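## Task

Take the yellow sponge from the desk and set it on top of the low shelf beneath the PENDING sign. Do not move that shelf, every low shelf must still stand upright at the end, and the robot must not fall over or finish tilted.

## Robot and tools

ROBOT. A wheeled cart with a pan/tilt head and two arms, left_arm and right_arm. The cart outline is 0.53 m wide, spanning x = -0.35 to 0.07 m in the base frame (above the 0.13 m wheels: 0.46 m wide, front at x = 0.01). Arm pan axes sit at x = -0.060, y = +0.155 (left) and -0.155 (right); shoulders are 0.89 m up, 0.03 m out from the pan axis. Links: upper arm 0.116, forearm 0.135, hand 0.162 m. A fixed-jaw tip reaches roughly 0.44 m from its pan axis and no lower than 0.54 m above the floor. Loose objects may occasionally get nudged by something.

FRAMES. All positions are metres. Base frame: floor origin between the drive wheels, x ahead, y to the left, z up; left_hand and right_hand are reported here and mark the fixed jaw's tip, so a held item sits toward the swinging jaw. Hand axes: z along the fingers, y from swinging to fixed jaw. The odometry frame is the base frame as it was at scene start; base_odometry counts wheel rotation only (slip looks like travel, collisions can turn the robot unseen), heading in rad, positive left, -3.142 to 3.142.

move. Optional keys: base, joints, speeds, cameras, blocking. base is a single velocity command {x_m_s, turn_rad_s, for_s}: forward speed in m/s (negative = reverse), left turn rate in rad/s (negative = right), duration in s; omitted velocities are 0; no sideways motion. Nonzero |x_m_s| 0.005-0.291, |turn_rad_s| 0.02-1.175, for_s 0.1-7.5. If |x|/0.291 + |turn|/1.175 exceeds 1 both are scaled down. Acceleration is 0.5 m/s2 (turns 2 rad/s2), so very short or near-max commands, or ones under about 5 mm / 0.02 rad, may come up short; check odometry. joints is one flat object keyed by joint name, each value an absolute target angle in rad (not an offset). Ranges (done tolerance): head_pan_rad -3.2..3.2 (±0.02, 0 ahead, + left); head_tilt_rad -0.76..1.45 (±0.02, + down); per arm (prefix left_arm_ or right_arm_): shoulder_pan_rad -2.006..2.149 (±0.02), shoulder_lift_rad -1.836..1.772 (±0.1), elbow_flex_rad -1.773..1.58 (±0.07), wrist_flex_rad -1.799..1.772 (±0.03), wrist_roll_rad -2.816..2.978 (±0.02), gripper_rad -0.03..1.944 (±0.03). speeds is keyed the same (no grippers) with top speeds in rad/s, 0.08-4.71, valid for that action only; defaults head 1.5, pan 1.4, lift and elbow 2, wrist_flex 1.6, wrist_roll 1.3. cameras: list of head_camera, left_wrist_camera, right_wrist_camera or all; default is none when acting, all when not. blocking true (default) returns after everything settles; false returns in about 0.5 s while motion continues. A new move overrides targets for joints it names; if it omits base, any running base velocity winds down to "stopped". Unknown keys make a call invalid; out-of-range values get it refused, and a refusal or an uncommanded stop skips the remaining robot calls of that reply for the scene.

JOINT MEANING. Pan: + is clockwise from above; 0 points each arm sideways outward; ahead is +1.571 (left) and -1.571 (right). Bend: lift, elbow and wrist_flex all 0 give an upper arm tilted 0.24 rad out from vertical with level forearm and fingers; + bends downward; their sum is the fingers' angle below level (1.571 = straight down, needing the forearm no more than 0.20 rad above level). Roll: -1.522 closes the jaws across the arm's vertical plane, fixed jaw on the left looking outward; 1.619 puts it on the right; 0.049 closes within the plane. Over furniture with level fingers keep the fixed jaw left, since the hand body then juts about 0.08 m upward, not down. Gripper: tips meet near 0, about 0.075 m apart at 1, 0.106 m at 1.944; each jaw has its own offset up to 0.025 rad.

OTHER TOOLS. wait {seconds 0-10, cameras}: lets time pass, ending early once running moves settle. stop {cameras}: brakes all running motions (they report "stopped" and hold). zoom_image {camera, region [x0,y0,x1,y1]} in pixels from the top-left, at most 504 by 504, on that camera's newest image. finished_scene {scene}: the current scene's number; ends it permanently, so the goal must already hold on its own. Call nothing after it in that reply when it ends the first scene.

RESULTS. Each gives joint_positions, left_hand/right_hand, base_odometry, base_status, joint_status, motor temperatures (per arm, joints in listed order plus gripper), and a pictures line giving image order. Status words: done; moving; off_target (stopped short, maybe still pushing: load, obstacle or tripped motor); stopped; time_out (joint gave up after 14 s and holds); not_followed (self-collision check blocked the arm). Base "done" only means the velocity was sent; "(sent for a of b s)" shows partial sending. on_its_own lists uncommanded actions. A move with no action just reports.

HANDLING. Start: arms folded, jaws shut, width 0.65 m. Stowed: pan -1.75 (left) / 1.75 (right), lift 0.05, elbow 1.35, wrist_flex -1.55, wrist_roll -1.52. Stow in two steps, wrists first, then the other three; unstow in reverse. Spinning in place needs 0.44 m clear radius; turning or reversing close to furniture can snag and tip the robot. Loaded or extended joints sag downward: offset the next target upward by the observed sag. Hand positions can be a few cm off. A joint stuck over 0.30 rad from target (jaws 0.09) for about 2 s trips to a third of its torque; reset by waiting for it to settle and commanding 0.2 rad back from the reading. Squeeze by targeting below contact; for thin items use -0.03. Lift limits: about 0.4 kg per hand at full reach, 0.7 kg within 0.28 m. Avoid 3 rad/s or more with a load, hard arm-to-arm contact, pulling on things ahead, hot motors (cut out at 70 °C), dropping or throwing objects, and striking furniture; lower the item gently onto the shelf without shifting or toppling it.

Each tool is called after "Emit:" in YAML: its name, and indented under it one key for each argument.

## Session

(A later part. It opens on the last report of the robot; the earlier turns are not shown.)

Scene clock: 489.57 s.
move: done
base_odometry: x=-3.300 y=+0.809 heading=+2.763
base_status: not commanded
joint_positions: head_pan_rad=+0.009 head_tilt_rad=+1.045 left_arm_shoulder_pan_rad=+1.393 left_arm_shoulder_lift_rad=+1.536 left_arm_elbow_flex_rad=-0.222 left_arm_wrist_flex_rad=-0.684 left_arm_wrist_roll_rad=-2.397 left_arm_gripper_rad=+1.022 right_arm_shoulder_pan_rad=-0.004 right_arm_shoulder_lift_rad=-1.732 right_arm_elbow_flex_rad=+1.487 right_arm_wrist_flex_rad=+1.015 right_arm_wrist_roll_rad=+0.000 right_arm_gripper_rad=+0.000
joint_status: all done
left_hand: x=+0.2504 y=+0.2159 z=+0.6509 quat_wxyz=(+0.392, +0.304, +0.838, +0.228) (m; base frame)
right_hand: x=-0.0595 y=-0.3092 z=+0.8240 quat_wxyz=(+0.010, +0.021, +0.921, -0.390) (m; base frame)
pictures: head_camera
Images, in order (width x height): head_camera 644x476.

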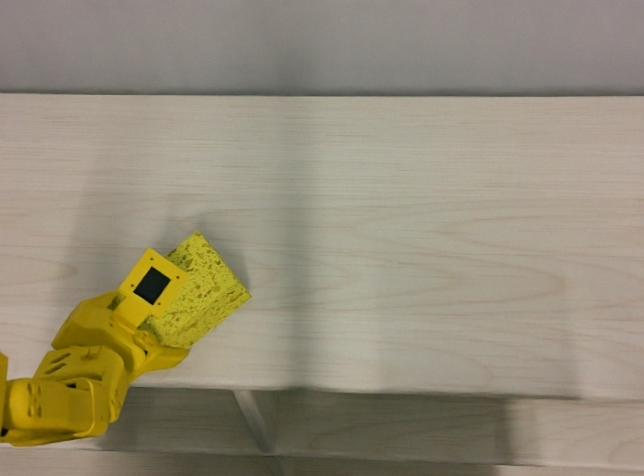

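Emit:
move:
  joints: {"left_arm_shoulder_lift_rad":1.7,"left_arm_elbow_flex_rad":-0.27,"left_arm_wrist_flex_rad":-0.68}
  speeds: {"left_arm_shoulder_lift_rad":0.3,"left_arm_elbow_flex_rad":0.3}
  cameras: ["head_camera","left_wrist_camera"]

Scene clock: 494.27 s.
move: off_target
base_odometry: x=-3.300 y=+0.809 heading=+2.763
base_status: not commanded
joint_positions: head_pan_rad=+0.009 head_tilt_rad=+1.045 left_arm_shoulder_pan_rad=+1.393 left_arm_shoulder_lift_rad=+1.581 left_arm_elbow_flex_rad=-0.279 left_arm_wrist_flex_rad=-0.693 left_arm_wrist_roll_rad=-2.397 left_arm_gripper_rad=+1.022 right_arm_shoulder_pan_rad=-0.004 right_arm_shoulder_lift_rad=-1.732 right_arm_elbow_flex_rad=+1.487 right_arm_wrist_flex_rad=+1.015 right_arm_wrist_roll_rad=+0.000 right_arm_gripper_rad=+0.000
joint_status: left_arm_shoulder_lift_rad off_target (ended at +1.580, target +1.700); the others done
left_hand: x=+0.2527 y=+0.2163 z=+0.6493 quat_wxyz=(+0.400, +0.303, +0.833, +0.232) (m; base frame)
right_hand: x=-0.0595 y=-0.3092 z=+0.8240 quat_wxyz=(+0.010, +0.021, +0.921, -0.390) (m; base frame)
pictures: head_camera, left_wrist_camera
Images, in order (width x height): head_camera 644x476, left_wrist_camera 644x476.

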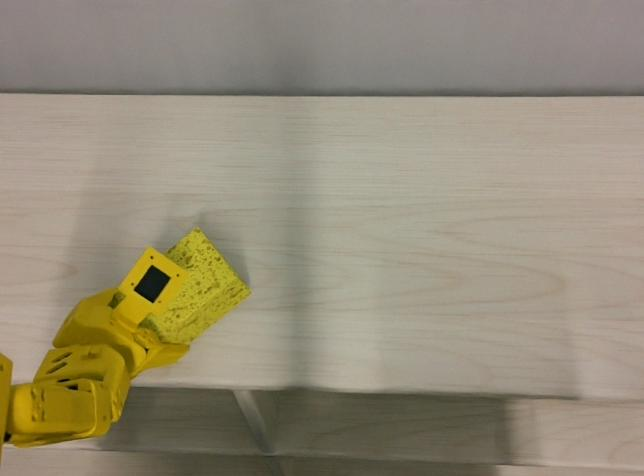

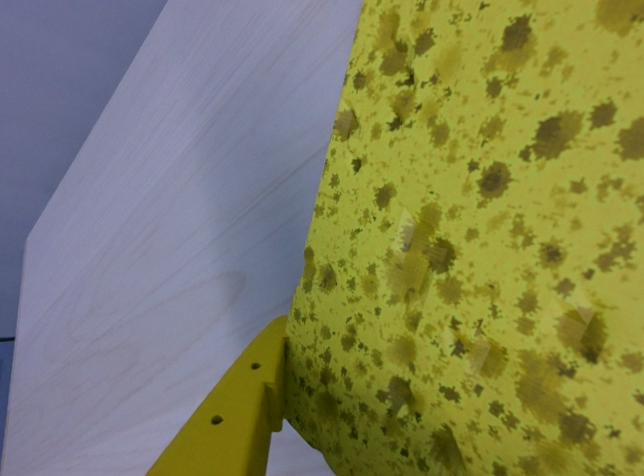

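Emit:
move:
  joints: {"left_arm_shoulder_lift_rad":1.6,"left_arm_wrist_flex_rad":-0.6}
  speeds: {"left_arm_wrist_flex_rad":0.3}

Emit:
move:
  joints: {"left_arm_gripper_rad":1.15}

Emit:
move:
  joints: {"left_arm_gripper_rad":1.4}

Emit:
move:
  joints: {"left_arm_gripper_rad":1.75}
  cameras: ["head_camera"]

Scene clock: 509.23 s.
move: off_target
base_odometry: x=-3.300 y=+0.809 heading=+2.763
base_status: not commanded
joint_positions: head_pan_rad=+0.009 head_tilt_rad=+1.045 left_arm_shoulder_pan_rad=+1.393 left_arm_shoulder_lift_rad=+1.562 left_arm_elbow_flex_rad=-0.282 left_arm_wrist_flex_rad=-0.648 left_arm_wrist_roll_rad=-2.397 left_arm_gripper_rad=+1.022 right_arm_shoulder_pan_rad=-0.004 right_arm_shoulder_lift_rad=-1.732 right_arm_elbow_flex_rad=+1.487 right_arm_wrist_flex_rad=+1.015 right_arm_wrist_roll_rad=+0.000 right_arm_gripper_rad=+0.000
joint_status: left_arm_wrist_flex_rad off_target (ended at -0.648, target -0.600); the others done
left_hand: x=+0.2539 y=+0.2166 z=+0.6492 quat_wxyz=(+0.391, +0.305, +0.838, +0.227) (m; base frame)
right_hand: x=-0.0595 y=-0.3092 z=+0.8240 quat_wxyz=(+0.010, +0.021, +0.921, -0.390) (m; base frame)
pictures: none

Scene clock: 509.77 s.
move: done
base_odometry: x=-3.300 y=+0.809 heading=+2.763
base_status: not commanded
joint_positions: head_pan_rad=+0.009 head_tilt_rad=+1.045 left_arm_shoulder_pan_rad=+1.393 left_arm_shoulder_lift_rad=+1.562 left_arm_elbow_flex_rad=-0.285 left_arm_wrist_flex_rad=-0.647 left_arm_wrist_roll_rad=-2.397 left_arm_gripper_rad=+1.143 right_arm_shoulder_pan_rad=-0.004 right_arm_shoulder_lift_rad=-1.732 right_arm_elbow_flex_rad=+1.487 right_arm_wrist_flex_rad=+1.015 right_arm_wrist_roll_rad=+0.000 right_arm_gripper_rad=+0.000
joint_status: all done
left_hand: x=+0.2544 y=+0.2166 z=+0.6495 quat_wxyz=(+0.392, +0.304, +0.838, +0.228) (m; base frame)
right_hand: x=-0.0595 y=-0.3092 z=+0.8240 quat_wxyz=(+0.010, +0.021, +0.921, -0.390) (m; base frame)
pictures: none

Scene clock: 510.80 s.
move: done
base_odometry: x=-3.300 y=+0.809 heading=+2.763
base_status: not commanded
joint_positions: head_pan_rad=+0.009 head_tilt_rad=+1.045 left_arm_shoulder_pan_rad=+1.395 left_arm_shoulder_lift_rad=+1.610 left_arm_elbow_flex_rad=-0.269 left_arm_wrist_flex_rad=-0.602 left_arm_wrist_roll_rad=-2.406 left_arm_gripper_rad=+1.394 right_arm_shoulder_pan_rad=-0.002 right_arm_shoulder_lift_rad=-1.732 right_arm_elbow_flex_rad=+1.487 right_arm_wrist_flex_rad=+1.015 right_arm_wrist_roll_rad=+0.000 right_arm_gripper_rad=+0.000
joint_status: all done
on_its_own: left_arm_wrist_flex_rad moved +0.044 to your old target -0.600
left_hand: x=+0.2349 y=+0.2126 z=+0.6279 quat_wxyz=(+0.349, +0.317, +0.858, +0.205) (m; base frame)
right_hand: x=-0.0597 y=-0.3092 z=+0.8240 quat_wxyz=(+0.010, +0.021, +0.921, -0.390) (m; base frame)
pictures: none

Scene clock: 511.50 s.
move: done
base_odometry: x=-3.300 y=+0.809 heading=+2.763
base_status: not commanded
joint_positions: head_pan_rad=+0.009 head_tilt_rad=+1.045 left_arm_shoulder_pan_rad=+1.395 left_arm_shoulder_lift_rad=+1.610 left_arm_elbow_flex_rad=-0.269 left_arm_wrist_flex_rad=-0.602 left_arm_wrist_roll_rad=-2.406 left_arm_gripper_rad=+1.743 right_arm_shoulder_pan_rad=-0.002 right_arm_shoulder_lift_rad=-1.732 right_arm_elbow_flex_rad=+1.487 right_arm_wrist_flex_rad=+1.015 right_arm_wrist_roll_rad=+0.000 right_arm_gripper_rad=+0.000
joint_status: all done
left_hand: x=+0.2349 y=+0.2126 z=+0.6279 quat_wxyz=(+0.349, +0.317, +0.858, +0.205) (m; base frame)
right_hand: x=-0.0597 y=-0.3092 z=+0.8240 quat_wxyz=(+0.010, +0.021, +0.921, -0.390) (m; base frame)
pictures: head_camera
Images, in order (width x height): head_camera 644x476.

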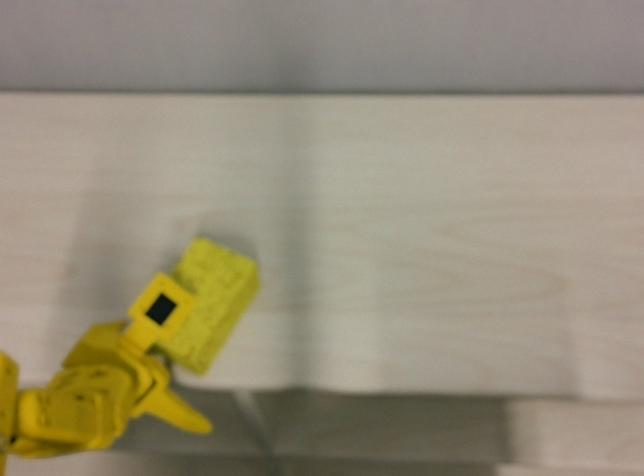

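Emit:
move:
  joints: {"left_arm_shoulder_pan_rad":1.3,"left_arm_shoulder_lift_rad":1.2,"left_arm_elbow_flex_rad":-0.3,"left_arm_wrist_flex_rad":-0.2}
  speeds: {"left_arm_shoulder_pan_rad":0.4,"left_arm_shoulder_lift_rad":0.8,"left_arm_wrist_flex_rad":0.8}

Emit:
move:
  joints: {"left_arm_shoulder_lift_rad":0.9,"left_arm_elbow_flex_rad":-0.35,"left_arm_wrist_flex_rad":0.2}
  cameras: ["head_camera"]

Scene clock: 526.13 s.
move: done
base_odometry: x=-3.300 y=+0.809 heading=+2.763
base_status: not commanded
joint_positions: head_pan_rad=+0.009 head_tilt_rad=+1.045 left_arm_shoulder_pan_rad=+1.306 left_arm_shoulder_lift_rad=+1.261 left_arm_elbow_flex_rad=-0.277 left_arm_wrist_flex_rad=-0.202 left_arm_wrist_roll_rad=-2.406 left_arm_gripper_rad=+1.743 right_arm_shoulder_pan_rad=-0.002 right_arm_shoulder_lift_rad=-1.732 right_arm_elbow_flex_rad=+1.487 right_arm_wrist_flex_rad=+1.015 right_arm_wrist_roll_rad=+0.000 right_arm_gripper_rad=+0.000
joint_status: all done
left_hand: x=+0.2699 y=+0.2498 z=+0.6832 quat_wxyz=(+0.322, +0.281, +0.879, +0.209) (m; base frame)
right_hand: x=-0.0597 y=-0.3092 z=+0.8240 quat_wxyz=(+0.010, +0.021, +0.921, -0.390) (m; base frame)
pictures: none

Scene clock: 527.20 s.
move: done
base_odometry: x=-3.300 y=+0.809 heading=+2.763
base_status: not commanded
joint_positions: head_pan_rad=+0.009 head_tilt_rad=+1.045 left_arm_shoulder_pan_rad=+1.306 left_arm_shoulder_lift_rad=+0.967 left_arm_elbow_flex_rad=-0.320 left_arm_wrist_flex_rad=+0.197 left_arm_wrist_roll_rad=-2.406 left_arm_gripper_rad=+1.743 right_arm_shoulder_pan_rad=-0.002 right_arm_shoulder_lift_rad=-1.732 right_arm_elbow_flex_rad=+1.487 right_arm_wrist_flex_rad=+1.015 right_arm_wrist_roll_rad=+0.000 right_arm_gripper_rad=+0.000
joint_status: all done
left_hand: x=+0.2870 y=+0.2544 z=+0.7417 quat_wxyz=(+0.299, +0.285, +0.890, +0.193) (m; base frame)
right_hand: x=-0.0597 y=-0.3092 z=+0.8240 quat_wxyz=(+0.010, +0.021, +0.921, -0.390) (m; base frame)
pictures: head_camera
Images, in order (width x height): head_camera 644x476.

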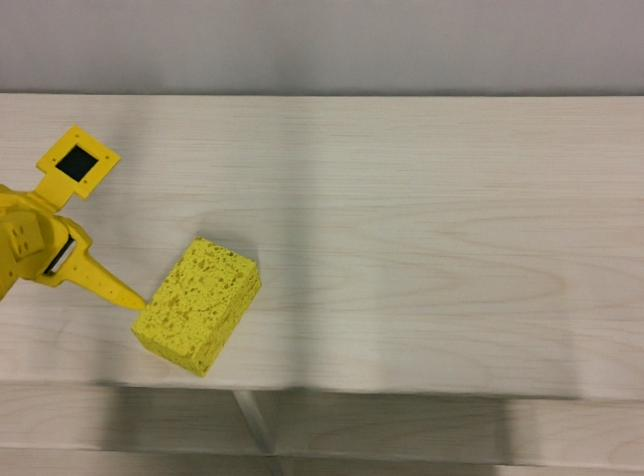

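Emit:
finished_scene:
  scene: 3

The scene is finished: the task was done.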